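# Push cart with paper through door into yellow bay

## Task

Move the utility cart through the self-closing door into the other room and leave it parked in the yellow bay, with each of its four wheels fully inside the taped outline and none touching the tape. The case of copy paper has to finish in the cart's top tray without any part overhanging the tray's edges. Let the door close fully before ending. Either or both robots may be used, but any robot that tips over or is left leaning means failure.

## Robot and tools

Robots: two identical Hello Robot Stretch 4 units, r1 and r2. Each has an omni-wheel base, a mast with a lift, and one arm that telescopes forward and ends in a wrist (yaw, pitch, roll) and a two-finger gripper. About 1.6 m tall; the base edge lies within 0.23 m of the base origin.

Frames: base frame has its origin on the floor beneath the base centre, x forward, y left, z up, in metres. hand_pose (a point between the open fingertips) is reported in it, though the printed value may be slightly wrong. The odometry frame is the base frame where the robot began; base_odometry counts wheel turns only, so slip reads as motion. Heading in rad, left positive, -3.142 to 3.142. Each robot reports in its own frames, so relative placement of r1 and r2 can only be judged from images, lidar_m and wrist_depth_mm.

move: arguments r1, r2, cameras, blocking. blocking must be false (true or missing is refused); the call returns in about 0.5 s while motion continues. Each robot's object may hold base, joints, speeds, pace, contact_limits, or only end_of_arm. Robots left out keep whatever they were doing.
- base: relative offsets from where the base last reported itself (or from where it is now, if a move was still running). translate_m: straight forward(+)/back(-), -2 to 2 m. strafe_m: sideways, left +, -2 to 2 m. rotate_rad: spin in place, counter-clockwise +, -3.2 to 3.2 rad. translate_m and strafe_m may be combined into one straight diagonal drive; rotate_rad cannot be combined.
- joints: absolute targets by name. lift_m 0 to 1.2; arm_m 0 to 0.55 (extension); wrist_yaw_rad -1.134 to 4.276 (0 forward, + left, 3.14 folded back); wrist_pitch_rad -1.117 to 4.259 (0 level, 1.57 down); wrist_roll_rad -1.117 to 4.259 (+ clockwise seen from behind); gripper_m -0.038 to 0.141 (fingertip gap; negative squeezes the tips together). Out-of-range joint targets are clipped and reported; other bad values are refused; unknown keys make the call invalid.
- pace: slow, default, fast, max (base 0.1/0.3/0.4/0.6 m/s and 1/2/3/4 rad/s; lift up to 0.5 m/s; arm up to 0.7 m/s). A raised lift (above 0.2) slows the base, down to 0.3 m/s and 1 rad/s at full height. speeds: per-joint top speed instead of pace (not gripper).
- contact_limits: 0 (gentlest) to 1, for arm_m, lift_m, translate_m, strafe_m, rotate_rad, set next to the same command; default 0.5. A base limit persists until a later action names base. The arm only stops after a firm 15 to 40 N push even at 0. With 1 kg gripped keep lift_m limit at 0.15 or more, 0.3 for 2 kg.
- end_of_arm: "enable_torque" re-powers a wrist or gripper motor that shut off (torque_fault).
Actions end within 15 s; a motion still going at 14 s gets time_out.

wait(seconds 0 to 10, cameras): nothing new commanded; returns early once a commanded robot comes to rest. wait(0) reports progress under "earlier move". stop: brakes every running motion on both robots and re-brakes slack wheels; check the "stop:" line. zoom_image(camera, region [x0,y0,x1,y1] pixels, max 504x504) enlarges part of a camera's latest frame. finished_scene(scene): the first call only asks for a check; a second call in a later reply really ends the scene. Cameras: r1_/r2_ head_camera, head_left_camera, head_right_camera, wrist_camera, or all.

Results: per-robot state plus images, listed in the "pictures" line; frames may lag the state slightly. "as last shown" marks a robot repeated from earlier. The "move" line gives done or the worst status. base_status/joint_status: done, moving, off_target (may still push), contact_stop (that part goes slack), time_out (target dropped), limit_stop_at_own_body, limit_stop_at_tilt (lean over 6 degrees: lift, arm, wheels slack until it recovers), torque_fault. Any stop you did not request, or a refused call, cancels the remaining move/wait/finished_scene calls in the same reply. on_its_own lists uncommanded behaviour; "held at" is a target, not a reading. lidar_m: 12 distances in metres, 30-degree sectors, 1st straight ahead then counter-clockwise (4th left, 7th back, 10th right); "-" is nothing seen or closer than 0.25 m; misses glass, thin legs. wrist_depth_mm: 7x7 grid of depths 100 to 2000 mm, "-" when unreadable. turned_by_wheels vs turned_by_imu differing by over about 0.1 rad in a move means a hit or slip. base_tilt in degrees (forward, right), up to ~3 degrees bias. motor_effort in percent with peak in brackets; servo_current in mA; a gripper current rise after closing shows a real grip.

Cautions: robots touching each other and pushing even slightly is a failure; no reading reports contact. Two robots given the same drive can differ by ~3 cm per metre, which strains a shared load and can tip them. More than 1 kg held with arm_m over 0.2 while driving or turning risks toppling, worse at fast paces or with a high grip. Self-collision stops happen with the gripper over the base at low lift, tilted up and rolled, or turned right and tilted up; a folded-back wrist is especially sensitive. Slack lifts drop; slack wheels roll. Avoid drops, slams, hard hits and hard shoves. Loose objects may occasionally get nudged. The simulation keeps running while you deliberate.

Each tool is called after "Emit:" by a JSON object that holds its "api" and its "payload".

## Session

Emit:
{"api": "wait", "payload": {"seconds": 0}}

Scene clock: 0.00 s.
r1.base_odometry: x=+0.000 y=+0.000 heading=+0.000
r1.turned_by_wheels: +0.000
r1.turned_by_imu: +0.000
r1.base_tilt: forward=-1.6 right=+1.3
r1.lidar_m: 0.96 1.73 2.02 2.40 3.92 1.59 0.85 0.76 0.78 0.89 0.77 0.77
r1.base_status: not commanded
r1.joint_positions: lift_m=+0.124 arm_m=+0.000 wrist_yaw_rad=+3.194 wrist_pitch_rad=+0.002 wrist_roll_rad=+0.000 gripper_m=+0.056
r1.joint_status: not commanded
r1.measured_speeds: translate_m=+0.000 strafe_m=+0.000 rotate_rad=+0.000 lift_m=+0.000 arm_m=+0.000 wrist_yaw_rad=+0.000 wrist_pitch_rad=+0.000 wrist_roll_rad=+0.000
r1.motor_effort: lift_m=+19 arm_m=-3 wheel_0=-1 wheel_1=+1 wheel_2=+0
r1.servo_current: wrist_yaw_rad=46 wrist_pitch_rad=39 wrist_roll_rad=33 gripper_m=39
r1.hand_pose: x=-0.1217 y=+0.0722 z=+0.3019 quat_wxyz=(-0.026, -0.001, +0.000, +1.000) (m; r1's base frame)
r1.wrist_depth_mm: - 135 - - - - - / - 135 135 - - - - / - 133 174 - - - - / 110 136 206 - - - - / 137 - - - - - - / - - 189 1098 196 1182 1138 / - 759 759 809 788 - 809
r2.base_odometry: x=+0.000 y=+0.000 heading=+0.000
r2.turned_by_wheels: +0.000
r2.turned_by_imu: +0.000
r2.base_tilt: forward=-0.7 right=+0.1
r2.lidar_m: 1.27 1.30 1.54 2.30 2.33 2.74 1.39 1.38 2.74 2.36 2.39 1.46
r2.base_status: not commanded
r2.joint_positions: lift_m=+0.200 arm_m=+0.000 wrist_yaw_rad=+3.211 wrist_pitch_rad=+0.001 wrist_roll_rad=+0.000 gripper_m=+0.056
r2.joint_status: not commanded
r2.measured_speeds: translate_m=+0.000 strafe_m=+0.000 rotate_rad=+0.000 lift_m=+0.000 arm_m=+0.000 wrist_yaw_rad=+0.000 wrist_pitch_rad=+0.000 wrist_roll_rad=+0.000
r2.motor_effort: lift_m=+18 arm_m=-4 wheel_0=-1 wheel_1=+1 wheel_2=+1
r2.servo_current: wrist_yaw_rad=46 wrist_pitch_rad=33 wrist_roll_rad=39 gripper_m=52
r2.hand_pose: x=-0.1228 y=+0.0671 z=+0.3779 quat_wxyz=(-0.035, -0.001, +0.000, +0.999) (m; r2's base frame)
r2.wrist_depth_mm: - - 137 - - - - / - - 137 - - - - / - 119 146 - - - - / - 141 175 - - - - / 215 - - - - - - / 204 1336 195 1281 191 1366 1205 / 200 244 946 112 - 904 904
pictures: r1_head_camera, r1_head_left_camera, r1_head_right_camera, r1_wrist_camera, r2_head_camera, r2_head_left_camera, r2_head_right_camera, r2_wrist_camera
Images, in order (width x height): r1_head_camera 420x560, r1_head_left_camera 420x672, r1_head_right_camera 420x672, r1_wrist_camera 616x392, r2_head_camera 420x560, r2_head_left_camera 420x672, r2_head_right_camera 420x672, r2_wrist_camera 616x392.

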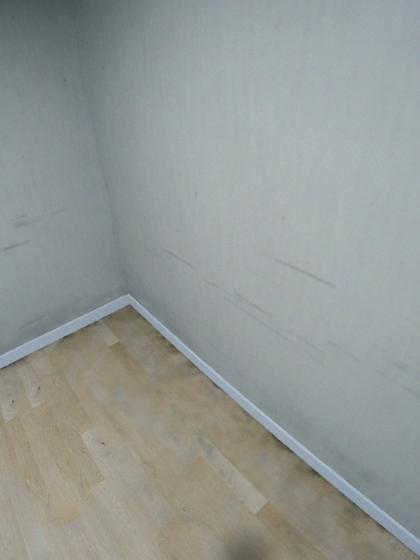

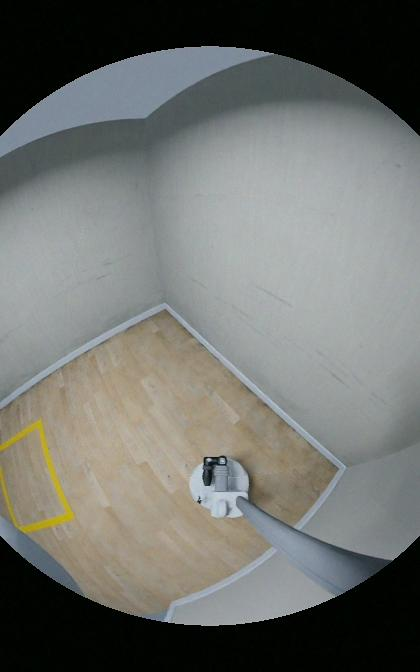

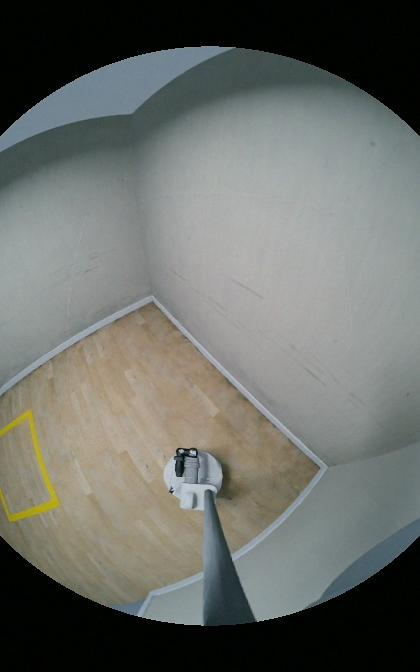

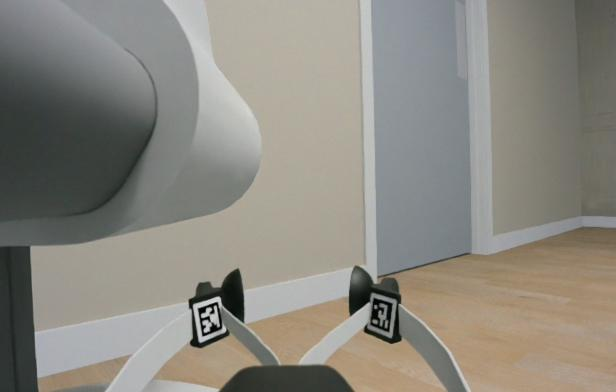

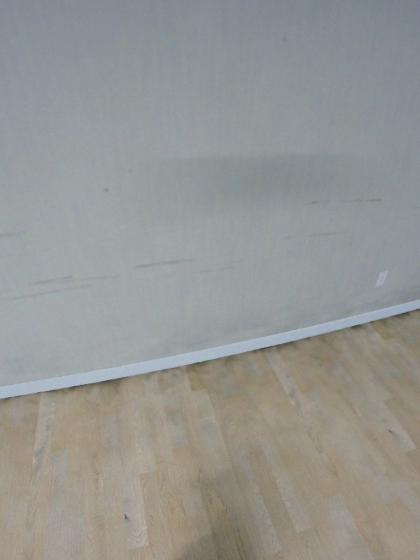

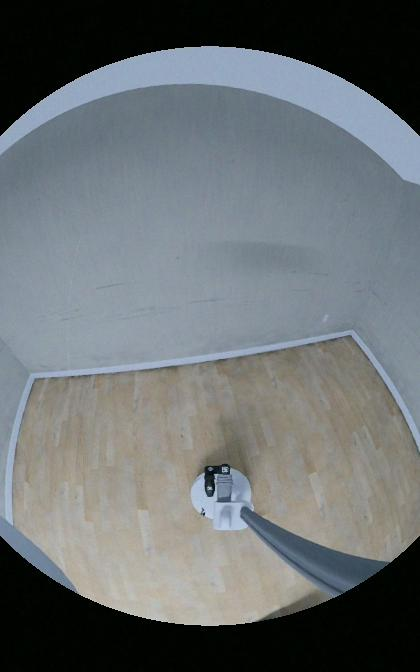

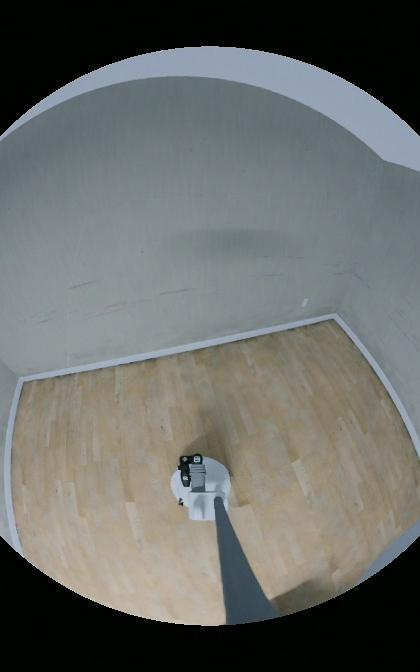

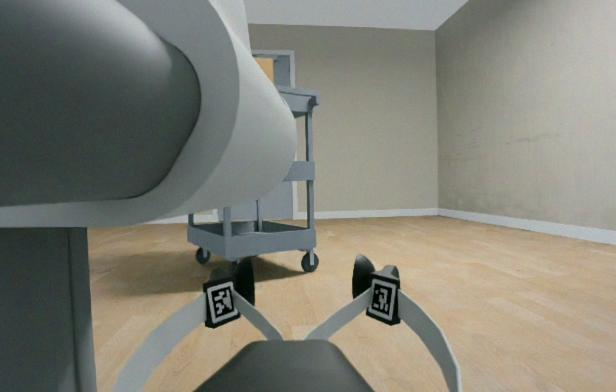

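Emit:
{"api": "move", "payload": {"r1": {"base": {"rotate_rad": 2.8}}, "r2": {"base": {"rotate_rad": -2.95}}, "blocking": false, "cameras": []}}

Emit:
{"api": "wait", "payload": {"seconds": 3, "cameras": []}}

Emit:
{"api": "wait", "payload": {"seconds": 1, "cameras": ["r1_head_camera", "r1_head_left_camera", "r1_head_right_camera", "r2_head_camera", "r2_head_left_camera", "r2_head_right_camera"]}}

Scene clock: 11.20 s.
move: r1 moving; r2 moving
r1.base_odometry: x=+0.000 y=+0.000 heading=+0.253
r1.turned_by_wheels: +0.253
r1.turned_by_imu: +0.253
r1.base_tilt: forward=-1.6 right=+1.3
r1.lidar_m: 1.15 2.01 2.10 2.97 2.65 1.07 0.80 0.74 0.80 0.80 0.71 0.82
r1.base_status: rotate_rad moving
r1.joint_positions: lift_m=+0.124 arm_m=+0.000 wrist_yaw_rad=+3.194 wrist_pitch_rad=+0.002 wrist_roll_rad=+0.000 gripper_m=+0.056
r1.joint_status: not commanded
r1.measured_speeds: translate_m=+0.000 strafe_m=+0.000 rotate_rad=+0.974 lift_m=+0.000 arm_m=+0.000 wrist_yaw_rad=+0.000 wrist_pitch_rad=+0.000 wrist_roll_rad=+0.000
r1.motor_effort: lift_m=+20(20) arm_m=-3(4) wheel_0=-9(9) wheel_1=-7(8) wheel_2=-6(7)
r1.servo_current: wrist_yaw_rad=52(52) wrist_pitch_rad=39(52) wrist_roll_rad=59(65) gripper_m=39(46)
r1.hand_pose: x=-0.1217 y=+0.0722 z=+0.3019 quat_wxyz=(-0.026, -0.001, +0.000, +1.000) (m; r1's base frame)
r1.wrist_depth_mm: - 135 - - - - - / - 135 135 - - - 1808 / - 132 175 - - - - / 110 136 207 - - - - / 137 - - - - - 1576 / - - 190 - 195 1160 1138 / - 159 759 809 788 - 809
r2.base_odometry: x=+0.000 y=+0.000 heading=-0.252
r2.turned_by_wheels: -0.252
r2.turned_by_imu: -0.244
r2.base_tilt: forward=-0.7 right=+0.0
r2.lidar_m: 1.32 1.25 1.38 1.98 2.31 2.40 3.55 1.38 3.26 2.40 2.37 1.76
r2.base_status: rotate_rad moving
r2.joint_positions: lift_m=+0.200 arm_m=+0.000 wrist_yaw_rad=+3.211 wrist_pitch_rad=+0.001 wrist_roll_rad=+0.000 gripper_m=+0.056
r2.joint_status: not commanded
r2.measured_speeds: translate_m=+0.001 strafe_m=+0.000 rotate_rad=-0.977 lift_m=+0.000 arm_m=+0.000 wrist_yaw_rad=+0.000 wrist_pitch_rad=+0.000 wrist_roll_rad=+0.000
r2.motor_effort: lift_m=+18(18) arm_m=-4(4) wheel_0=+9(12) wheel_1=+10(10) wheel_2=+10(11)
r2.servo_current: wrist_yaw_rad=46(52) wrist_pitch_rad=46(46) wrist_roll_rad=59(59) gripper_m=46(52)
r2.hand_pose: x=-0.1228 y=+0.0671 z=+0.3779 quat_wxyz=(-0.035, -0.001, +0.000, +0.999) (m; r2's base frame)
r2.wrist_depth_mm: - - 137 - - - - / - - 137 - - - - / - 119 146 - - - - / - 141 175 - - - - / 215 1808 - - - - - / 203 1308 196 1366 191 1397 1229 / 200 243 960 112 - 917 891
pictures: none
No camera images: "cameras" was empty.

Scene clock: 13.37 s.
earlier move: r1 done; r2 moving
r1.base_odometry: x=+0.000 y=+0.000 heading=+2.800
r1.turned_by_wheels: +2.547
r1.turned_by_imu: +2.561
r1.base_tilt: forward=-1.6 right=+1.3
r1.lidar_m: 1.16 0.80 0.74 0.76 0.80 0.75 0.79 1.08 2.02 2.09 2.77 3.72
r1.base_status: done
r1.joint_positions: lift_m=+0.124 arm_m=+0.000 wrist_yaw_rad=+3.194 wrist_pitch_rad=+0.002 wrist_roll_rad=+0.000 gripper_m=+0.056
r1.joint_status: not commanded
r1.measured_speeds: translate_m=+0.000 strafe_m=+0.000 rotate_rad=+0.000 lift_m=+0.000 arm_m=+0.000 wrist_yaw_rad=+0.000 wrist_pitch_rad=+0.000 wrist_roll_rad=+0.000
r1.motor_effort: lift_m=+19(20) arm_m=-4(4) wheel_0=-2(10) wheel_1=+1(9) wheel_2=+1(8)
r1.servo_current: wrist_yaw_rad=52(72) wrist_pitch_rad=46(52) wrist_roll_rad=59(65) gripper_m=39(46)
r1.hand_pose: x=-0.1216 y=+0.0722 z=+0.3019 quat_wxyz=(-0.026, -0.001, +0.000, +1.000) (m; r1's base frame)
r1.wrist_depth_mm: - 135 - - - - - / - 135 135 - - - - / - 132 175 - - - - / 110 136 207 - - - - / - - - - - - - / - 1118 190 - 194 - - / - 809 759 788 798 - -
r2.base_odometry: x=+0.000 y=+0.000 heading=-2.949
r2.turned_by_wheels: -2.697
r2.turned_by_imu: -2.625
r2.base_tilt: forward=-0.6 right=+0.1
r2.lidar_m: 1.39 3.45 2.48 2.34 1.90 1.34 1.28 1.33 1.84 2.29 2.39 3.25
r2.base_status: rotate_rad moving
r2.joint_positions: lift_m=+0.200 arm_m=+0.000 wrist_yaw_rad=+3.211 wrist_pitch_rad=+0.001 wrist_roll_rad=+0.000 gripper_m=+0.056
r2.joint_status: not commanded
r2.measured_speeds: translate_m=+0.000 strafe_m=+0.000 rotate_rad=+0.000 lift_m=+0.000 arm_m=+0.000 wrist_yaw_rad=+0.000 wrist_pitch_rad=+0.000 wrist_roll_rad=+0.000
r2.motor_effort: lift_m=+18(18) arm_m=-4(4) wheel_0=+0(14) wheel_1=+2(11) wheel_2=+4(11)
r2.servo_current: wrist_yaw_rad=46(65) wrist_pitch_rad=33(46) wrist_roll_rad=39(59) gripper_m=59(59)
r2.hand_pose: x=-0.1228 y=+0.0671 z=+0.3779 quat_wxyz=(-0.035, -0.001, +0.000, +0.999) (m; r2's base frame)
r2.wrist_depth_mm: - 114 137 - - - - / - 108 138 - - - - / - 120 147 236 - - - / - 141 165 - - - - / 216 - - - - - - / 204 1336 193 1205 192 1255 1205 / 202 246 960 112 - 917 878
wait: 2.17 of 3 s (r1 has come to rest)
pictures: none
No camera images: "cameras" was empty.

Scene clock: 13.47 s.
earlier move: r2 done
r1.base_odometry: x=+0.000 y=+0.000 heading=+2.800
r1.turned_by_wheels: +0.000
r1.turned_by_imu: +0.000
r1.base_tilt: forward=-1.6 right=+1.3
r1.lidar_m: 1.15 0.78 0.72 0.77 0.82 0.76 0.79 1.07 2.02 2.09 2.77 3.71
r1.base_status: done
r1.joint_positions: lift_m=+0.124 arm_m=+0.000 wrist_yaw_rad=+3.194 wrist_pitch_rad=+0.002 wrist_roll_rad=+0.000 gripper_m=+0.056
r1.joint_status: not commanded
r1.measured_speeds: translate_m=+0.000 strafe_m=+0.000 rotate_rad=+0.000 lift_m=+0.000 arm_m=+0.000 wrist_yaw_rad=+0.000 wrist_pitch_rad=+0.000 wrist_roll_rad=+0.000
r1.motor_effort: lift_m=+19(20) arm_m=-4(4) wheel_0=-1(10) wheel_1=+1(9) wheel_2=+1(8)
r1.servo_current: wrist_yaw_rad=52(72) wrist_pitch_rad=39(52) wrist_roll_rad=33(65) gripper_m=46(46)
r1.hand_pose: x=-0.1216 y=+0.0722 z=+0.3019 quat_wxyz=(-0.026, -0.001, +0.000, +1.000) (m; r1's base frame)
r1.wrist_depth_mm: - 135 - - - - - / - 135 135 - - - - / - 132 175 - - - - / 110 136 207 - - - - / - - - - - - - / - 1118 190 - 194 - - / - 820 759 798 788 - -
r2.base_odometry: x=+0.000 y=+0.000 heading=-2.949
r2.turned_by_wheels: +0.000
r2.turned_by_imu: +0.000
r2.base_tilt: forward=-0.7 right=+0.1
r2.lidar_m: 1.38 3.45 2.47 2.34 1.84 1.36 1.28 1.34 1.82 2.31 2.40 3.25
r2.base_status: done
r2.joint_positions: lift_m=+0.200 arm_m=+0.000 wrist_yaw_rad=+3.211 wrist_pitch_rad=+0.001 wrist_roll_rad=+0.000 gripper_m=+0.056
r2.joint_status: not commanded
r2.measured_speeds: translate_m=+0.000 strafe_m=+0.000 rotate_rad=+0.000 lift_m=+0.000 arm_m=+0.000 wrist_yaw_rad=+0.000 wrist_pitch_rad=+0.000 wrist_roll_rad=+0.000
r2.motor_effort: lift_m=+18(18) arm_m=-4(4) wheel_0=+3(14) wheel_1=+1(11) wheel_2=+4(11)
r2.servo_current: wrist_yaw_rad=46(65) wrist_pitch_rad=39(46) wrist_roll_rad=52(59) gripper_m=52(59)
r2.hand_pose: x=-0.1228 y=+0.0671 z=+0.3779 quat_wxyz=(-0.035, -0.001, +0.000, +0.999) (m; r2's base frame)
r2.wrist_depth_mm: - 114 137 - - - - / - 108 137 - - - - / - 120 148 234 - - - / - 141 164 - - - - / 215 - - - - - - / 203 1336 193 1205 191 1281 1205 / 202 246 960 112 - 904 891
wait: 0.10 of 1 s (r2 has come to rest)
pictures: r1_head_camera, r1_head_left_camera, r1_head_right_camera, r2_head_camera, r2_head_left_camera, r2_head_right_camera
Images, in order (width x height): r1_head_camera 420x560, r1_head_left_camera 420x672, r1_head_right_camera 420x672, r2_head_camera 420x560, r2_head_left_camera 420x672, r2_head_right_camera 420x672.

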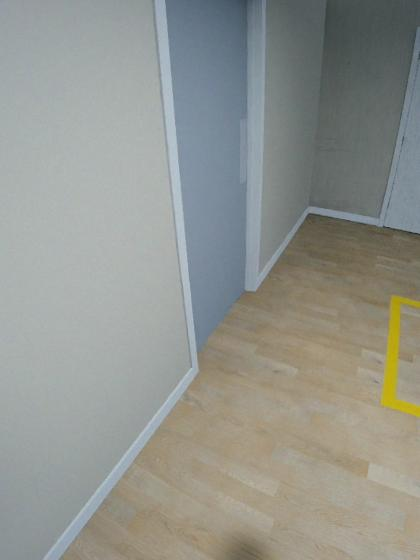

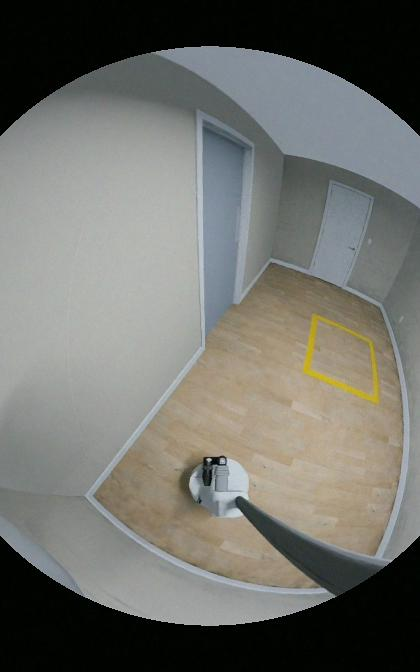

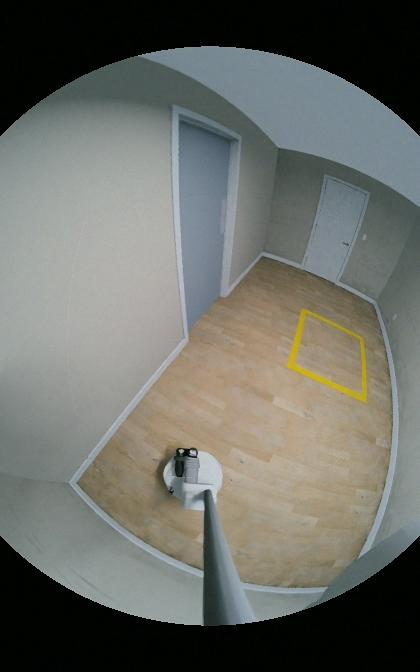

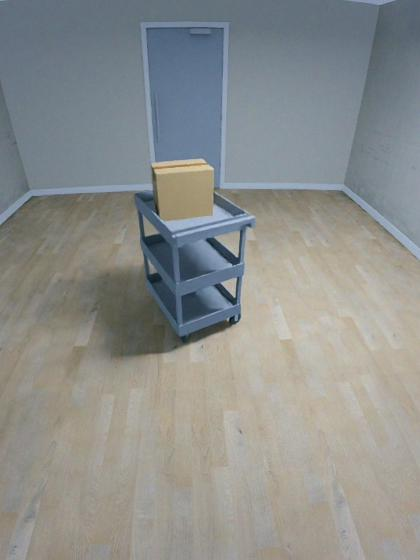

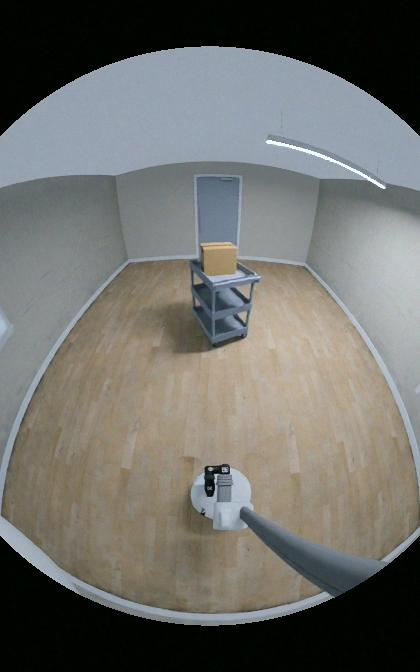

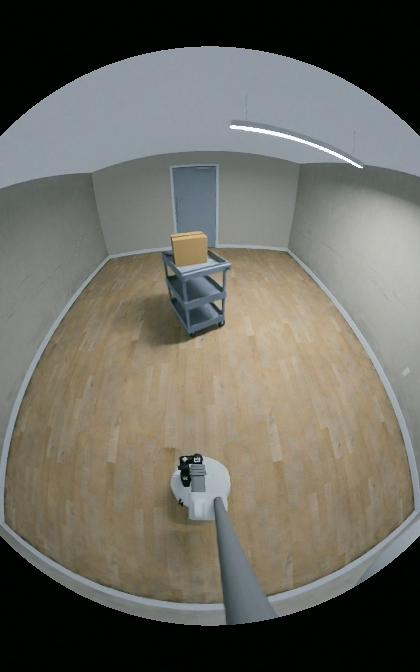

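Emit:
{"api": "zoom_image", "payload": {"camera": "r2_head_camera", "region": [100, 130, 290, 350]}}

Scaled by 2.291 from the camera's 420x560 image, which has a finer 1200x1600 frame.

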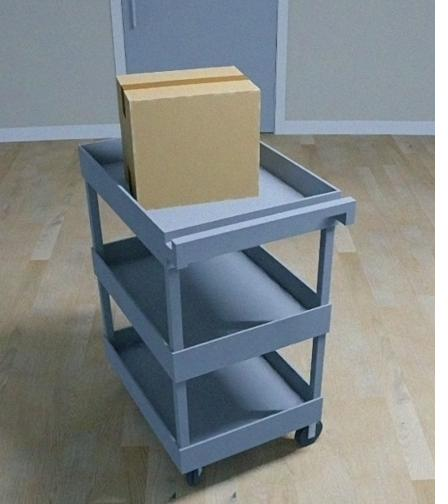

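Emit:
{"api": "move", "payload": {"r1": {"base": {"translate_m": 1.56, "strafe_m": -0.57}, "pace": "fast"}, "r2": {"base": {"translate_m": 1.3, "strafe_m": 1.15}, "joints": {"lift_m": 0.76, "wrist_yaw_rad": 0.0, "gripper_m": 0.13}, "pace": "fast"}, "blocking": false, "cameras": []}}

Emit:
{"api": "wait", "payload": {"seconds": 4.5, "cameras": []}}

Emit:
{"api": "wait", "payload": {"seconds": 2, "cameras": ["r1_head_camera", "r1_head_left_camera", "r2_head_camera", "r2_wrist_camera"]}}

Scene clock: 152.47 s.
move: r1 moving; r2 moving
r1.base_odometry: x=-0.041 y=+0.034 heading=+2.800
r1.turned_by_wheels: +0.000
r1.turned_by_imu: +0.000
r1.base_tilt: forward=-1.6 right=+1.3
r1.lidar_m: 1.12 0.77 0.73 0.76 0.86 0.80 0.84 1.17 2.02 2.10 2.74 3.70
r1.base_status: translate_m moving; strafe_m moving
r1.joint_positions: lift_m=+0.124 arm_m=+0.000 wrist_yaw_rad=+3.194 wrist_pitch_rad=+0.002 wrist_roll_rad=+0.000 gripper_m=+0.056
r1.joint_status: not commanded
r1.measured_speeds: translate_m=+0.195 strafe_m=-0.072 rotate_rad=+0.005 lift_m=+0.000 arm_m=+0.000 wrist_yaw_rad=+0.000 wrist_pitch_rad=+0.000 wrist_roll_rad=+0.000
r1.motor_effort: lift_m=+19(20) arm_m=-4(4) wheel_0=+8(11) wheel_1=+6(6) wheel_2=-12(12)
r1.servo_current: wrist_yaw_rad=46(59) wrist_pitch_rad=39(52) wrist_roll_rad=39(59) gripper_m=46(46)
r1.hand_pose: x=-0.1216 y=+0.0722 z=+0.3019 quat_wxyz=(-0.026, -0.001, +0.000, +1.000) (m; r1's base frame)
r1.wrist_depth_mm: - 135 - - - - - / - 135 145 - - - - / - 132 173 - - - - / 110 136 205 - - - - / 137 - - - - - - / 1229 1098 193 - 194 - - / - 809 759 798 798 - -
r2.base_odometry: x=-0.032 y=-0.042 heading=-2.950
r2.turned_by_wheels: +0.000
r2.turned_by_imu: +0.000
r2.base_tilt: forward=-0.7 right=+0.0
r2.lidar_m: 1.33 3.41 2.44 2.29 1.92 1.38 1.32 1.38 1.90 2.34 2.42 3.33
r2.base_status: translate_m moving; strafe_m moving
r2.joint_positions: lift_m=+0.263 arm_m=+0.000 wrist_yaw_rad=+2.603 wrist_pitch_rad=+0.001 wrist_roll_rad=+0.000 gripper_m=+0.075
r2.joint_status: lift_m moving; wrist_yaw_rad moving; gripper_m moving
r2.measured_speeds: translate_m=+0.153 strafe_m=+0.136 rotate_rad=-0.003 lift_m=+0.244 arm_m=+0.000 wrist_yaw_rad=-1.730 wrist_pitch_rad=+0.000 wrist_roll_rad=+0.000
r2.motor_effort: lift_m=+25(25) arm_m=-4(4) wheel_0=-5(10) wheel_1=+15(15) wheel_2=-12(13)
r2.servo_current: wrist_yaw_rad=111(124) wrist_pitch_rad=39(46) wrist_roll_rad=26(52) gripper_m=98(98)
r2.hand_pose: x=-0.0318 y=+0.2230 z=+0.4411 quat_wxyz=(+0.266, +0.000, +0.000, +0.964) (m; r2's base frame)
r2.wrist_depth_mm: - - - - - - - / - - - - - - - / 241 - - - - - - / - - - - - - - / - - - - 221 - - / - 1229 191 1430 190 1576 1336 / 1060 1025 1098 112 1042 976 1008
pictures: none
No camera images: "cameras" was empty.

Scene clock: 156.97 s.
earlier move: r1 moving; r2 moving
r1.base_odometry: x=-1.278 y=+1.058 heading=+2.800
r1.turned_by_wheels: +0.000
r1.turned_by_imu: -0.002
r1.base_tilt: forward=-1.6 right=+1.3
r1.lidar_m: 0.84 0.66 0.61 0.64 0.76 1.87 2.48 2.37 2.23 2.28 2.43 2.28
r1.base_status: translate_m moving; strafe_m moving
r1.joint_positions: lift_m=+0.124 arm_m=+0.000 wrist_yaw_rad=+3.194 wrist_pitch_rad=+0.002 wrist_roll_rad=+0.000 gripper_m=+0.056
r1.joint_status: not commanded
r1.measured_speeds: translate_m=+0.042 strafe_m=-0.016 rotate_rad=+0.000 lift_m=+0.000 arm_m=+0.000 wrist_yaw_rad=+0.000 wrist_pitch_rad=+0.000 wrist_roll_rad=+0.000
r1.motor_effort: lift_m=+19(20) arm_m=-4(4) wheel_0=-1(13) wheel_1=+3(6) wheel_2=+2(12)
r1.servo_current: wrist_yaw_rad=46(72) wrist_pitch_rad=33(52) wrist_roll_rad=46(72) gripper_m=39(46)
r1.hand_pose: x=-0.1216 y=+0.0722 z=+0.3019 quat_wxyz=(-0.026, -0.001, +0.000, +1.000) (m; r1's base frame)
r1.wrist_depth_mm: - 135 - - - - - / - 135 146 - - - - / - 132 174 - - - - / 110 136 223 - - - - / 137 - - - - - - / 1205 1229 196 1205 195 1160 1118 / - 820 759 798 798 - 809
r2.base_odometry: x=-1.047 y=-1.363 heading=-2.950
r2.turned_by_wheels: +0.000
r2.turned_by_imu: +0.003
r2.base_tilt: forward=-0.7 right=+0.1
r2.lidar_m: 3.17 1.84 1.32 1.25 1.27 1.75 2.59 2.69 3.59 0.97 0.95 3.30
r2.base_status: translate_m moving; strafe_m moving
r2.joint_positions: lift_m=+0.760 arm_m=+0.000 wrist_yaw_rad=+0.003 wrist_pitch_rad=+0.001 wrist_roll_rad=+0.000 gripper_m=+0.130
r2.joint_status: all done
r2.measured_speeds: translate_m=+0.095 strafe_m=+0.083 rotate_rad=+0.003 lift_m=+0.000 arm_m=+0.000 wrist_yaw_rad=+0.000 wrist_pitch_rad=+0.000 wrist_roll_rad=+0.000
r2.motor_effort: lift_m=+21(26) arm_m=-4(5) wheel_0=-3(10) wheel_1=+0(15) wheel_2=-1(14)
r2.servo_current: wrist_yaw_rad=39(163) wrist_pitch_rad=39(46) wrist_roll_rad=39(59) gripper_m=52(117)
r2.hand_pose: x=+0.4596 y=-0.0866 z=+0.9377 quat_wxyz=(+1.000, +0.000, +0.001, +0.001) (m; r2's base frame)
r2.wrist_depth_mm: - - - - - - - / - - - - - - - / - - - - - - - / - - - - - - - / - - - - - - - / - - 203 - - - - / 1863 - - 112 - - -
wait: 4.50 s; no rest
pictures: none
No camera images: "cameras" was empty.

Scene clock: 157.33 s.
earlier move: r1 done; r2 moving
r1.base_odometry: x=-1.279 y=+1.059 heading=+2.800
r1.turned_by_wheels: +0.000
r1.turned_by_imu: +0.000
r1.base_tilt: forward=-1.6 right=+1.3
r1.lidar_m: 0.86 0.64 0.59 0.64 0.77 1.88 2.46 2.37 2.23 2.29 2.42 2.29
r1.base_status: done
r1.joint_positions: lift_m=+0.124 arm_m=+0.000 wrist_yaw_rad=+3.194 wrist_pitch_rad=+0.002 wrist_roll_rad=+0.000 gripper_m=+0.056
r1.joint_status: not commanded
r1.measured_speeds: translate_m=+0.000 strafe_m=+0.000 rotate_rad=+0.000 lift_m=+0.000 arm_m=+0.000 wrist_yaw_rad=+0.000 wrist_pitch_rad=+0.000 wrist_roll_rad=+0.000
r1.motor_effort: lift_m=+19(20) arm_m=-4(4) wheel_0=-1(13) wheel_1=+2(6) wheel_2=+2(12)
r1.servo_current: wrist_yaw_rad=52(72) wrist_pitch_rad=46(52) wrist_roll_rad=33(72) gripper_m=39(46)
r1.hand_pose: x=-0.1216 y=+0.0722 z=+0.3019 quat_wxyz=(-0.026, -0.001, +0.000, +1.000) (m; r1's base frame)
r1.wrist_depth_mm: - 135 - - - - - / - 135 146 - - - - / - 132 174 - - - - / 110 136 223 - - - - / 137 - - - - - - / 1229 1229 197 1205 196 1160 1118 / - 809 759 798 798 - 798
r2.base_odometry: x=-1.057 y=-1.377 heading=-2.950
r2.turned_by_wheels: +0.000
r2.turned_by_imu: +0.000
r2.base_tilt: forward=-0.7 right=+0.1
r2.lidar_m: 3.16 1.84 1.31 1.24 1.28 1.76 2.59 2.72 3.58 0.97 0.93 3.30
r2.base_status: translate_m moving; strafe_m moving
r2.joint_positions: lift_m=+0.760 arm_m=+0.000 wrist_yaw_rad=+0.003 wrist_pitch_rad=+0.001 wrist_roll_rad=+0.000 gripper_m=+0.130
r2.joint_status: all done
r2.measured_speeds: translate_m=+0.000 strafe_m=+0.000 rotate_rad=+0.000 lift_m=+0.000 arm_m=+0.000 wrist_yaw_rad=+0.000 wrist_pitch_rad=+0.000 wrist_roll_rad=+0.000
r2.motor_effort: lift_m=+21(26) arm_m=-4(5) wheel_0=-1(10) wheel_1=+0(15) wheel_2=-2(14)
r2.servo_current: wrist_yaw_rad=52(163) wrist_pitch_rad=33(46) wrist_roll_rad=52(59) gripper_m=52(117)
r2.hand_pose: x=+0.4596 y=-0.0866 z=+0.9377 quat_wxyz=(+1.000, +0.000, +0.001, +0.001) (m; r2's base frame)
r2.wrist_depth_mm: - - - - - - - / - - - - - - - / - - - - - - - / - - - - - - - / - - - - - - - / - - 203 - - - - / 1983 - - 112 - 1983 -
wait: 0.37 of 2 s (r1 has come to rest)
pictures: r1_head_camera, r1_head_left_camera, r2_head_camera, r2_wrist_camera
Images, in order (width x height): r1_head_camera 420x560, r1_head_left_camera 420x672, r2_head_camera 420x560, r2_wrist_camera 616x392.

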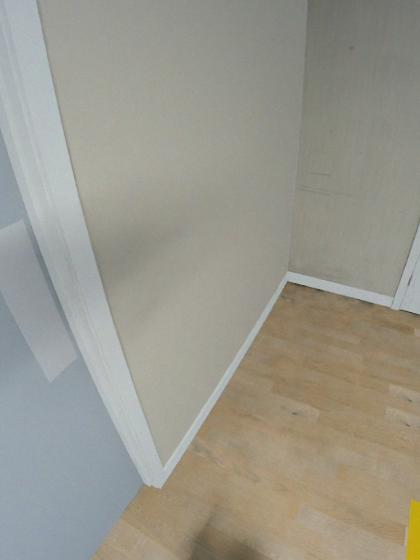

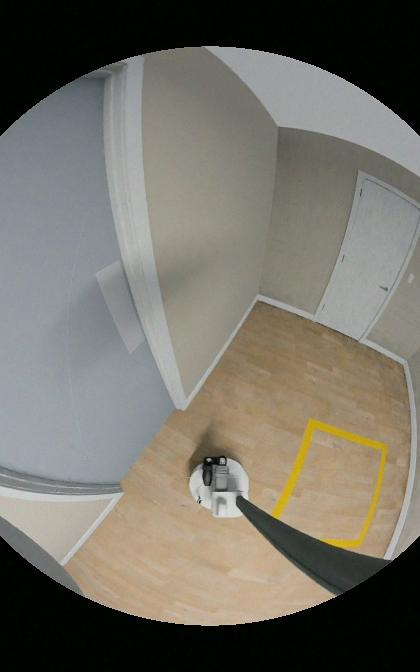

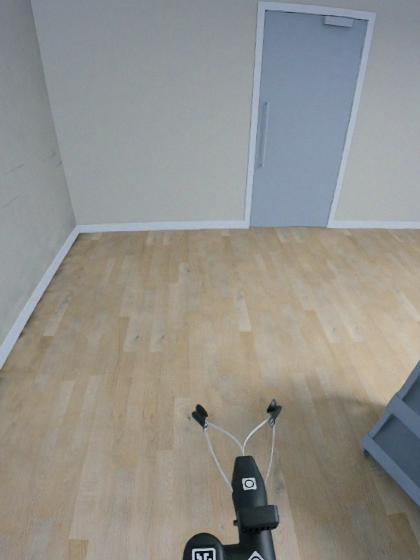

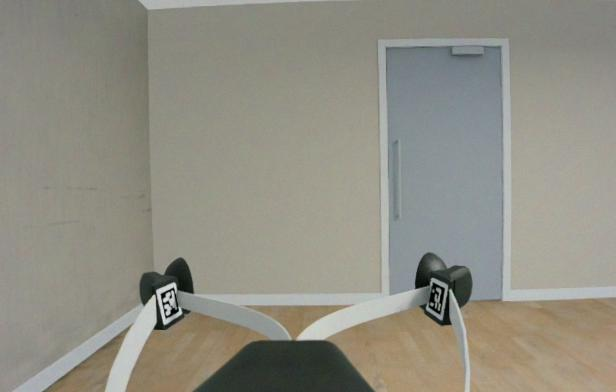

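Emit:
{"api": "move", "payload": {"r1": {"base": {"rotate_rad": 1.16}}, "r2": {"base": {"translate_m": 1.4}, "pace": "fast"}, "blocking": false, "cameras": []}}

Emit:
{"api": "wait", "payload": {"seconds": 2.5, "cameras": []}}

Emit:
{"api": "wait", "payload": {"seconds": 4, "cameras": ["r1_head_camera", "r2_head_camera", "r2_wrist_camera"]}}

Scene clock: 219.30 s.
earlier move: r2 done
move: r1 moving; r2 moving
r1.base_odometry: x=-1.279 y=+1.059 heading=+3.053
r1.turned_by_wheels: +0.252
r1.turned_by_imu: +0.253
r1.base_tilt: forward=-1.6 right=+1.3
r1.lidar_m: 0.67 0.60 0.61 0.70 1.07 2.39 2.72 2.22 2.24 2.55 2.30 1.28
r1.base_status: rotate_rad moving
r1.joint_positions: lift_m=+0.124 arm_m=+0.000 wrist_yaw_rad=+3.194 wrist_pitch_rad=+0.002 wrist_roll_rad=+0.000 gripper_m=+0.056
r1.joint_status: not commanded
r1.measured_speeds: translate_m=-0.001 strafe_m=+0.000 rotate_rad=+0.974 lift_m=+0.000 arm_m=+0.000 wrist_yaw_rad=+0.000 wrist_pitch_rad=+0.000 wrist_roll_rad=+0.000
r1.motor_effort: lift_m=+19(20) arm_m=-4(4) wheel_0=-7(9) wheel_1=-7(7) wheel_2=-7(7)
r1.servo_current: wrist_yaw_rad=46(65) wrist_pitch_rad=52(52) wrist_roll_rad=59(59) gripper_m=46(46)
r1.hand_pose: x=-0.1216 y=+0.0722 z=+0.3019 quat_wxyz=(-0.026, -0.001, +0.000, +1.000) (m; r1's base frame)
r1.wrist_depth_mm: - 135 - - - - - / - 135 146 - - - - / - 133 174 - - - - / 110 136 223 - - - - / 137 - - - - - - / 1229 1229 196 1205 195 1160 1138 / - 820 759 798 788 - 809
r2.base_odometry: x=-1.101 y=-1.385 heading=-2.949
r2.turned_by_wheels: +0.000
r2.turned_by_imu: +0.001
r2.base_tilt: forward=-0.6 right=+0.1
r2.lidar_m: 3.12 1.79 1.31 1.25 1.30 1.71 2.64 2.74 3.59 0.98 0.92 3.26
r2.base_status: translate_m moving
r2.joint_positions: lift_m=+0.760 arm_m=+0.000 wrist_yaw_rad=+0.003 wrist_pitch_rad=+0.001 wrist_roll_rad=+0.000 gripper_m=+0.130
r2.joint_status: not commanded
r2.measured_speeds: translate_m=+0.178 strafe_m=-0.001 rotate_rad=+0.007 lift_m=+0.000 arm_m=+0.000 wrist_yaw_rad=+0.000 wrist_pitch_rad=+0.000 wrist_roll_rad=+0.000
r2.motor_effort: lift_m=+21(21) arm_m=-4(4) wheel_0=+6(13) wheel_1=+8(9) wheel_2=-15(15)
r2.servo_current: wrist_yaw_rad=59(59) wrist_pitch_rad=46(46) wrist_roll_rad=39(52) gripper_m=46(52)
r2.hand_pose: x=+0.4596 y=-0.0866 z=+0.9377 quat_wxyz=(+1.000, +0.000, +0.001, +0.001) (m; r2's base frame)
r2.wrist_depth_mm: - - - - - - - / - - - - - - - / - - - - - - - / - - - - - - - / - - - - - - - / - - 204 - - - - / 1921 - - 112 - 1983 -
pictures: none
No camera images: "cameras" was empty.

Scene clock: 220.60 s.
earlier move: r1 done; r2 moving
r1.base_odometry: x=-1.279 y=+1.059 heading=-2.323
r1.turned_by_wheels: +0.907
r1.turned_by_imu: +0.912
r1.base_tilt: forward=-1.6 right=+1.3
r1.lidar_m: 0.60 0.65 0.86 2.40 2.55 2.26 2.21 2.40 2.34 1.88 0.76 0.64
r1.base_status: done
r1.joint_positions: lift_m=+0.124 arm_m=+0.000 wrist_yaw_rad=+3.194 wrist_pitch_rad=+0.002 wrist_roll_rad=+0.000 gripper_m=+0.056
r1.joint_status: not commanded
r1.measured_speeds: translate_m=+0.000 strafe_m=+0.000 rotate_rad=+0.000 lift_m=+0.000 arm_m=+0.000 wrist_yaw_rad=+0.000 wrist_pitch_rad=+0.000 wrist_roll_rad=+0.000
r1.motor_effort: lift_m=+19(20) arm_m=-4(4) wheel_0=-1(9) wheel_1=-2(9) wheel_2=-2(7)
r1.servo_current: wrist_yaw_rad=52(65) wrist_pitch_rad=39(52) wrist_roll_rad=46(72) gripper_m=39(46)
r1.hand_pose: x=-0.1216 y=+0.0722 z=+0.3019 quat_wxyz=(-0.026, -0.001, +0.000, +1.000) (m; r1's base frame)
r1.wrist_depth_mm: - 135 - - - - - / - 135 146 - - - - / - 132 174 - - - - / 110 136 223 - - - - / 137 - - - - - - / - 1229 196 1229 196 1160 1118 / - 809 759 809 - - 809
r2.base_odometry: x=-1.547 y=-1.472 heading=-2.949
r2.turned_by_wheels: +0.000
r2.turned_by_imu: +0.000
r2.base_tilt: forward=-0.7 right=+0.1
r2.lidar_m: 2.66 1.82 1.31 1.25 1.31 1.72 3.13 3.19 1.01 0.76 0.80 2.78
r2.base_status: translate_m moving
r2.joint_positions: lift_m=+0.760 arm_m=+0.000 wrist_yaw_rad=+0.003 wrist_pitch_rad=+0.001 wrist_roll_rad=+0.000 gripper_m=+0.130
r2.joint_status: not commanded
r2.measured_speeds: translate_m=+0.399 strafe_m=-0.001 rotate_rad=+0.001 lift_m=+0.000 arm_m=+0.000 wrist_yaw_rad=+0.000 wrist_pitch_rad=+0.000 wrist_roll_rad=+0.000
r2.motor_effort: lift_m=+21(21) arm_m=-4(4) wheel_0=+7(13) wheel_1=+5(10) wheel_2=-9(16)
r2.servo_current: wrist_yaw_rad=39(59) wrist_pitch_rad=39(46) wrist_roll_rad=59(59) gripper_m=52(59)
r2.hand_pose: x=+0.4596 y=-0.0867 z=+0.9377 quat_wxyz=(+1.000, +0.000, +0.001, +0.001) (m; r2's base frame)
r2.wrist_depth_mm: - - - - - - - / - - - - - - - / - - - - - - - / - - - - - - - / - - - - - - - / - - 200 - - - - / 1921 - - 112 - - -
wait: 1.30 of 2.5 s (r1 has come to rest)
pictures: none
No camera images: "cameras" was empty.

Scene clock: 223.70 s.
earlier move: r2 done
r1.base_odometry: x=-1.279 y=+1.059 heading=-2.323
r1.turned_by_wheels: +0.000
r1.turned_by_imu: +0.000
r1.base_tilt: forward=-1.6 right=+1.3
r1.lidar_m: 0.60 0.62 0.86 2.38 2.54 2.28 2.22 2.36 2.37 1.85 0.77 0.64
r1.base_status: done
r1.joint_positions: lift_m=+0.124 arm_m=+0.000 wrist_yaw_rad=+3.194 wrist_pitch_rad=+0.002 wrist_roll_rad=+0.000 gripper_m=+0.056
r1.joint_status: not commanded
r1.measured_speeds: translate_m=+0.000 strafe_m=+0.000 rotate_rad=+0.000 lift_m=+0.000 arm_m=+0.000 wrist_yaw_rad=+0.000 wrist_pitch_rad=+0.000 wrist_roll_rad=+0.000
r1.motor_effort: lift_m=+19(20) arm_m=-4(4) wheel_0=-2(9) wheel_1=-2(9) wheel_2=-2(7)
r1.servo_current: wrist_yaw_rad=33(72) wrist_pitch_rad=33(52) wrist_roll_rad=39(72) gripper_m=46(46)
r1.hand_pose: x=-0.1216 y=+0.0722 z=+0.3019 quat_wxyz=(-0.026, -0.001, +0.000, +1.000) (m; r1's base frame)
r1.wrist_depth_mm: - 135 - - - - - / - 135 146 - - - - / - 132 174 - - - - / 110 136 224 - - - - / 137 - - - - - - / - 1229 196 1205 196 1182 1118 / - 809 759 809 - - 798
r2.base_odometry: x=-2.431 y=-1.644 heading=-2.949
r2.turned_by_wheels: +0.000
r2.turned_by_imu: +0.001
r2.base_tilt: forward=-0.7 right=+0.1
r2.lidar_m: 1.77 1.81 1.32 1.25 1.31 1.82 4.14 1.19 1.01 3.43 2.57 1.85
r2.base_status: done
r2.joint_positions: lift_m=+0.760 arm_m=+0.000 wrist_yaw_rad=+0.003 wrist_pitch_rad=+0.001 wrist_roll_rad=+0.000 gripper_m=+0.130
r2.joint_status: not commanded
r2.measured_speeds: translate_m=+0.000 strafe_m=+0.000 rotate_rad=+0.000 lift_m=+0.000 arm_m=+0.000 wrist_yaw_rad=+0.000 wrist_pitch_rad=+0.000 wrist_roll_rad=+0.000
r2.motor_effort: lift_m=+20(21) arm_m=-4(5) wheel_0=+2(13) wheel_1=+1(10) wheel_2=-1(16)
r2.servo_current: wrist_yaw_rad=59(65) wrist_pitch_rad=39(46) wrist_roll_rad=52(65) gripper_m=59(59)
r2.hand_pose: x=+0.4596 y=-0.0867 z=+0.9377 quat_wxyz=(+1.000, +0.000, +0.001, +0.001) (m; r2's base frame)
r2.wrist_depth_mm: - - - - - - - / - - - - - - - / - - - - - 1618 - / - - - - - 1537 - / - - - - - - - / 1661 195 187 - 192 - - / - - - 112 - - -
wait: 3.10 of 4 s (r2 has come to rest)
pictures: r1_head_camera, r2_head_camera, r2_wrist_camera
Images, in order (width x height): r1_head_camera 420x560, r2_head_camera 420x560, r2_wrist_camera 616x392.

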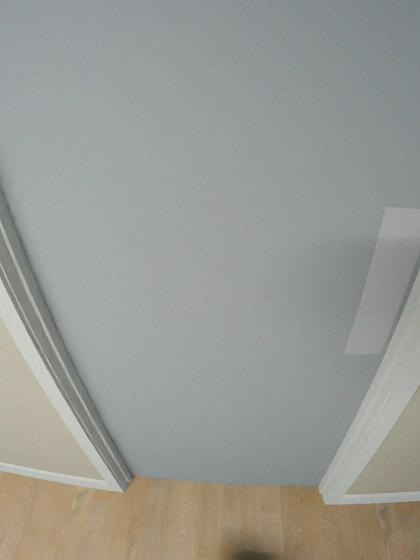

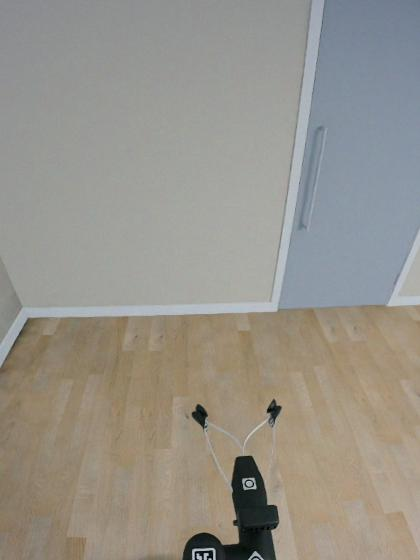

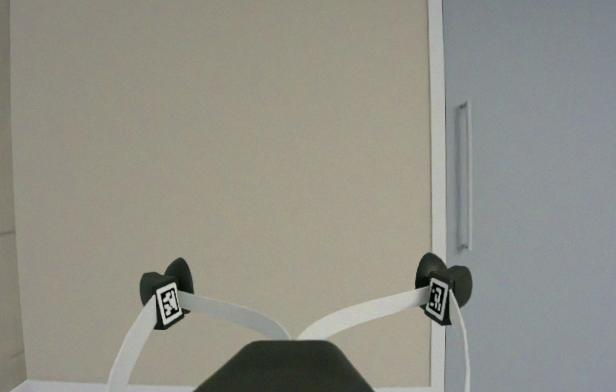

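Emit:
{"api": "move", "payload": {"r2": {"base": {"translate_m": 0.18, "strafe_m": -0.62}, "pace": "fast"}, "blocking": false, "cameras": []}}

Emit:
{"api": "wait", "payload": {"seconds": 5, "cameras": ["r2_head_camera", "r2_head_right_camera", "r2_wrist_camera"]}}

Scene clock: 259.40 s.
move: r2 moving
r1.base_odometry: x=-1.279 y=+1.059 heading=-2.323
r1.turned_by_wheels: +0.000
r1.turned_by_imu: +0.000
r1.base_tilt: forward=-1.6 right=+1.3
r1.lidar_m: 0.60 0.65 0.85 2.41 2.53 2.27 2.20 2.35 2.35 1.90 0.75 0.65
r1.base_status: not commanded
r1.joint_positions: lift_m=+0.124 arm_m=+0.000 wrist_yaw_rad=+3.194 wrist_pitch_rad=+0.002 wrist_roll_rad=+0.000 gripper_m=+0.056
r1.joint_status: not commanded
r1.measured_speeds: translate_m=+0.000 strafe_m=+0.000 rotate_rad=+0.000 lift_m=+0.000 arm_m=+0.000 wrist_yaw_rad=+0.000 wrist_pitch_rad=+0.000 wrist_roll_rad=+0.000
r1.motor_effort: lift_m=+20(20) arm_m=-4(4) wheel_0=-2(2) wheel_1=-2(2) wheel_2=-2(2)
r1.servo_current: wrist_yaw_rad=39(59) wrist_pitch_rad=39(46) wrist_roll_rad=39(72) gripper_m=46(46)
r1.hand_pose: x=-0.1216 y=+0.0722 z=+0.3019 quat_wxyz=(-0.026, -0.001, +0.000, +1.000) (m; r1's base frame)
r1.wrist_depth_mm: - 135 - - - - - / - 135 146 - - - - / - 132 174 - - - - / 110 136 223 - - - - / 137 - - - - - - / - 1229 196 1205 195 1160 1118 / - 809 759 809 - - 798
r2.base_odometry: x=-2.452 y=-1.603 heading=-2.950
r2.turned_by_wheels: -0.001
r2.turned_by_imu: +0.000
r2.base_tilt: forward=-0.7 right=+0.0
r2.lidar_m: 1.74 1.83 1.37 1.31 1.35 1.86 4.16 1.03 1.00 3.37 2.51 1.82
r2.base_status: translate_m moving; strafe_m moving
r2.joint_positions: lift_m=+0.760 arm_m=+0.000 wrist_yaw_rad=+0.003 wrist_pitch_rad=+0.001 wrist_roll_rad=+0.000 gripper_m=+0.130
r2.joint_status: not commanded
r2.measured_speeds: translate_m=+0.051 strafe_m=-0.174 rotate_rad=-0.002 lift_m=+0.000 arm_m=+0.000 wrist_yaw_rad=+0.000 wrist_pitch_rad=+0.000 wrist_roll_rad=+0.000
r2.motor_effort: lift_m=+20(21) arm_m=-4(4) wheel_0=+12(15) wheel_1=-11(11) wheel_2=-9(10)
r2.servo_current: wrist_yaw_rad=39(72) wrist_pitch_rad=39(46) wrist_roll_rad=39(52) gripper_m=52(59)
r2.hand_pose: x=+0.4596 y=-0.0867 z=+0.9377 quat_wxyz=(+1.000, +0.000, +0.001, +0.001) (m; r2's base frame)
r2.wrist_depth_mm: - - - - - - - / - - - - - - - / - - - - - 1537 - / - - - - - 1618 - / - - - - - - - / - 195 187 - 192 - - / - - - 112 - - -
pictures: none
No camera images: "cameras" was empty.

Scene clock: 261.87 s.
earlier move: r2 done
r1.base_odometry: x=-1.279 y=+1.059 heading=-2.323
r1.turned_by_wheels: +0.000
r1.turned_by_imu: +0.000
r1.base_tilt: forward=-1.6 right=+1.3
r1.lidar_m: 0.61 0.66 0.84 2.40 2.56 2.28 2.20 2.35 2.36 1.89 0.76 0.64
r1.base_status: not commanded
r1.joint_positions: lift_m=+0.124 arm_m=+0.000 wrist_yaw_rad=+3.194 wrist_pitch_rad=+0.002 wrist_roll_rad=+0.000 gripper_m=+0.056
r1.joint_status: not commanded
r1.measured_speeds: translate_m=+0.000 strafe_m=+0.000 rotate_rad=+0.000 lift_m=+0.000 arm_m=+0.000 wrist_yaw_rad=+0.000 wrist_pitch_rad=+0.000 wrist_roll_rad=+0.000
r1.motor_effort: lift_m=+20(20) arm_m=-4(4) wheel_0=-2(2) wheel_1=-2(3) wheel_2=-2(2)
r1.servo_current: wrist_yaw_rad=46(65) wrist_pitch_rad=52(52) wrist_roll_rad=52(72) gripper_m=46(52)
r1.hand_pose: x=-0.1216 y=+0.0722 z=+0.3019 quat_wxyz=(-0.026, -0.001, +0.000, +1.000) (m; r1's base frame)
r1.wrist_depth_mm: - 135 - - - - - / - 135 146 - - - - / - 132 174 - - - - / 110 136 223 - - - - / 137 - - - - - - / - 1229 196 1182 195 1160 1118 / - 809 759 798 - - 809
r2.base_odometry: x=-2.726 y=-1.070 heading=-2.950
r2.turned_by_wheels: +0.000
r2.turned_by_imu: +0.001
r2.base_tilt: forward=-0.6 right=+0.1
r2.lidar_m: 1.55 1.66 1.94 1.88 1.95 2.67 0.85 0.82 2.93 2.82 2.32 1.67
r2.base_status: done
r2.joint_positions: lift_m=+0.760 arm_m=+0.000 wrist_yaw_rad=+0.003 wrist_pitch_rad=+0.001 wrist_roll_rad=+0.000 gripper_m=+0.130
r2.joint_status: not commanded
r2.measured_speeds: translate_m=+0.000 strafe_m=+0.000 rotate_rad=+0.000 lift_m=+0.000 arm_m=+0.000 wrist_yaw_rad=+0.000 wrist_pitch_rad=+0.000 wrist_roll_rad=+0.000
r2.motor_effort: lift_m=+21(21) arm_m=-4(4) wheel_0=-1(15) wheel_1=-3(12) wheel_2=-4(10)
r2.servo_current: wrist_yaw_rad=52(72) wrist_pitch_rad=46(52) wrist_roll_rad=46(52) gripper_m=52(59)
r2.hand_pose: x=+0.4596 y=-0.0867 z=+0.9377 quat_wxyz=(+1.000, +0.000, +0.001, +0.001) (m; r2's base frame)
r2.wrist_depth_mm: - - - - - - - / - - - - - - - / - - - - - - 1397 / - - - - - - 1397 / - - - 1430 - - 1397 / - 194 187 165 193 - - / - - - 112 - - -
wait: 2.47 of 5 s (r2 has come to rest)
pictures: r2_head_camera, r2_head_right_camera, r2_wrist_camera
Images, in order (width x height): r2_head_camera 420x560, r2_head_right_camera 420x672, r2_wrist_camera 616x392.

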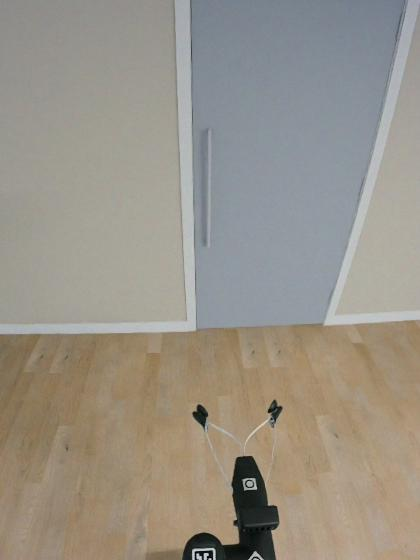

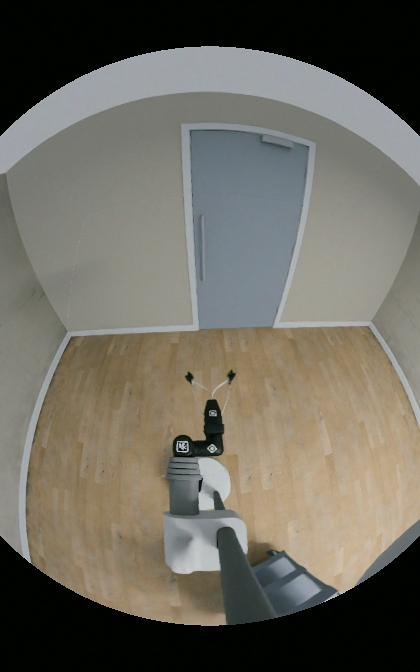

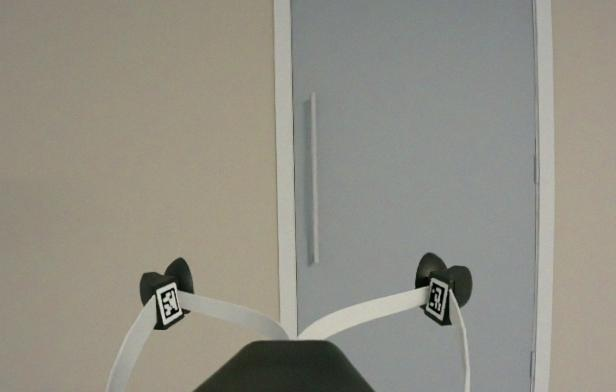

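Emit:
{"api": "zoom_image", "payload": {"camera": "r2_wrist_camera", "region": [260, 0, 616, 260]}}

Scaled by 1.416.

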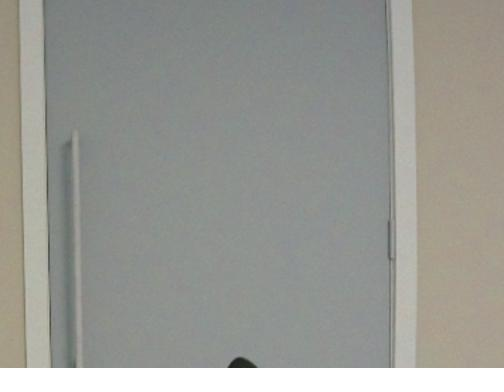

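Emit:
{"api": "move", "payload": {"r2": {"base": {"translate_m": 1.0, "strafe_m": -0.02}, "pace": "fast"}, "blocking": false, "cameras": []}}

Emit:
{"api": "wait", "payload": {"seconds": 5, "cameras": ["r2_wrist_camera", "r2_head_camera"]}}

Scene clock: 366.87 s.
move: r2 moving
r1.base_odometry: x=-1.279 y=+1.059 heading=-2.323
r1.turned_by_wheels: +0.000
r1.turned_by_imu: +0.000
r1.base_tilt: forward=-1.6 right=+1.3
r1.lidar_m: 0.58 0.66 0.85 2.40 2.57 2.27 2.21 2.38 2.35 1.87 0.77 0.62
r1.base_status: not commanded
r1.joint_positions: lift_m=+0.124 arm_m=+0.000 wrist_yaw_rad=+3.194 wrist_pitch_rad=+0.002 wrist_roll_rad=+0.000 gripper_m=+0.056
r1.joint_status: not commanded
r1.measured_speeds: translate_m=+0.000 strafe_m=+0.000 rotate_rad=+0.000 lift_m=+0.000 arm_m=+0.000 wrist_yaw_rad=+0.000 wrist_pitch_rad=+0.000 wrist_roll_rad=+0.000
r1.motor_effort: lift_m=+19(20) arm_m=-4(4) wheel_0=-1(2) wheel_1=-2(3) wheel_2=-2(2)
r1.servo_current: wrist_yaw_rad=52(59) wrist_pitch_rad=33(52) wrist_roll_rad=52(59) gripper_m=46(46)
r1.hand_pose: x=-0.1216 y=+0.0722 z=+0.3019 quat_wxyz=(-0.026, -0.001, +0.000, +1.000) (m; r1's base frame)
r1.wrist_depth_mm: - 135 - - - - - / - 135 146 - - - - / - 132 175 - - - - / 110 136 223 - - - - / 137 - - - - - - / - 1229 196 1205 195 1160 1118 / - 809 759 798 - - 809
r2.base_odometry: x=-2.770 y=-1.078 heading=-2.950
r2.turned_by_wheels: +0.000
r2.turned_by_imu: +0.001
r2.base_tilt: forward=-0.7 right=+0.1
r2.lidar_m: 1.51 1.62 1.96 1.87 1.94 2.71 0.90 0.84 2.95 2.79 2.28 1.64
r2.base_status: translate_m moving; strafe_m moving
r2.joint_positions: lift_m=+0.760 arm_m=+0.000 wrist_yaw_rad=+0.003 wrist_pitch_rad=+0.001 wrist_roll_rad=+0.000 gripper_m=+0.130
r2.joint_status: not commanded
r2.measured_speeds: translate_m=+0.174 strafe_m=-0.004 rotate_rad=+0.000 lift_m=+0.000 arm_m=+0.000 wrist_yaw_rad=+0.000 wrist_pitch_rad=+0.000 wrist_roll_rad=+0.000
r2.motor_effort: lift_m=+20(21) arm_m=-4(4) wheel_0=+12(12) wheel_1=+7(9) wheel_2=-15(15)
r2.servo_current: wrist_yaw_rad=46(52) wrist_pitch_rad=39(46) wrist_roll_rad=46(52) gripper_m=46(59)
r2.hand_pose: x=+0.4596 y=-0.0867 z=+0.9377 quat_wxyz=(+1.000, +0.000, +0.001, +0.001) (m; r2's base frame)
r2.wrist_depth_mm: - - - - - - - / - - - - - - 1336 / - - - - - - 1336 / - - - - - - 1366 / - - - - - - 1366 / - 195 188 1397 192 - 1366 / - - - 112 - - -
pictures: none
No camera images: "cameras" was empty.

Scene clock: 370.27 s.
earlier move: r2 done
r1.base_odometry: x=-1.279 y=+1.059 heading=-2.323
r1.turned_by_wheels: +0.000
r1.turned_by_imu: +0.000
r1.base_tilt: forward=-1.6 right=+1.3
r1.lidar_m: 0.60 0.65 0.86 2.42 2.56 2.27 2.21 2.37 2.38 1.89 0.77 0.63
r1.base_status: not commanded
r1.joint_positions: lift_m=+0.124 arm_m=+0.000 wrist_yaw_rad=+3.194 wrist_pitch_rad=+0.002 wrist_roll_rad=+0.000 gripper_m=+0.056
r1.joint_status: not commanded
r1.measured_speeds: translate_m=+0.000 strafe_m=+0.000 rotate_rad=+0.000 lift_m=+0.000 arm_m=+0.000 wrist_yaw_rad=+0.000 wrist_pitch_rad=+0.000 wrist_roll_rad=+0.000
r1.motor_effort: lift_m=+19(20) arm_m=-4(4) wheel_0=-2(2) wheel_1=-2(3) wheel_2=-2(2)
r1.servo_current: wrist_yaw_rad=52(72) wrist_pitch_rad=46(52) wrist_roll_rad=52(72) gripper_m=39(52)
r1.hand_pose: x=-0.1216 y=+0.0722 z=+0.3019 quat_wxyz=(-0.026, -0.001, +0.000, +1.000) (m; r1's base frame)
r1.wrist_depth_mm: - 135 - - - - - / - 135 146 - - - - / - 132 174 - - - - / 110 136 223 - - - - / 137 - - - - - - / - 1229 196 1205 196 1160 1118 / - 809 759 798 - - 798
r2.base_odometry: x=-3.711 y=-1.241 heading=-2.950
r2.turned_by_wheels: +0.000
r2.turned_by_imu: +0.002
r2.base_tilt: forward=-0.7 right=+0.0
r2.lidar_m: 0.55 0.62 0.81 1.89 1.97 2.75 1.76 1.76 2.88 2.52 0.88 0.64
r2.base_status: done
r2.joint_positions: lift_m=+0.760 arm_m=+0.000 wrist_yaw_rad=+0.003 wrist_pitch_rad=+0.001 wrist_roll_rad=+0.000 gripper_m=+0.130
r2.joint_status: not commanded
r2.measured_speeds: translate_m=+0.000 strafe_m=+0.000 rotate_rad=+0.000 lift_m=+0.000 arm_m=+0.000 wrist_yaw_rad=+0.000 wrist_pitch_rad=+0.000 wrist_roll_rad=+0.000
r2.motor_effort: lift_m=+20(21) arm_m=-4(4) wheel_0=+3(12) wheel_1=+2(9) wheel_2=+0(16)
r2.servo_current: wrist_yaw_rad=52(65) wrist_pitch_rad=46(46) wrist_roll_rad=52(65) gripper_m=52(59)
r2.hand_pose: x=+0.4596 y=-0.0867 z=+0.9377 quat_wxyz=(+1.000, +0.000, +0.001, +0.001) (m; r2's base frame)
r2.wrist_depth_mm: 407 407 404 336 - - - / 410 407 404 332 - - - / 415 410 - 338 - - - / 413 413 - 338 - - - / 418 415 - 343 - - - / 421 415 194 159 192 - - / 424 421 - 112 - - -
wait: 3.40 of 5 s (r2 has come to rest)
pictures: r2_head_camera, r2_wrist_camera
Images, in order (width x height): r2_head_camera 420x560, r2_wrist_camera 616x392.

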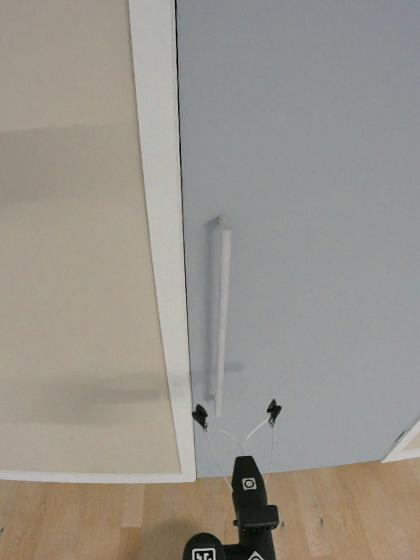

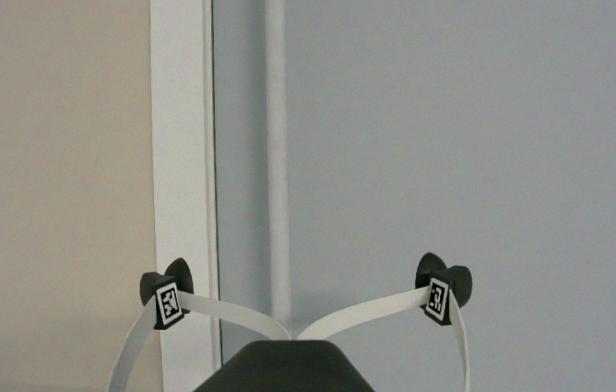

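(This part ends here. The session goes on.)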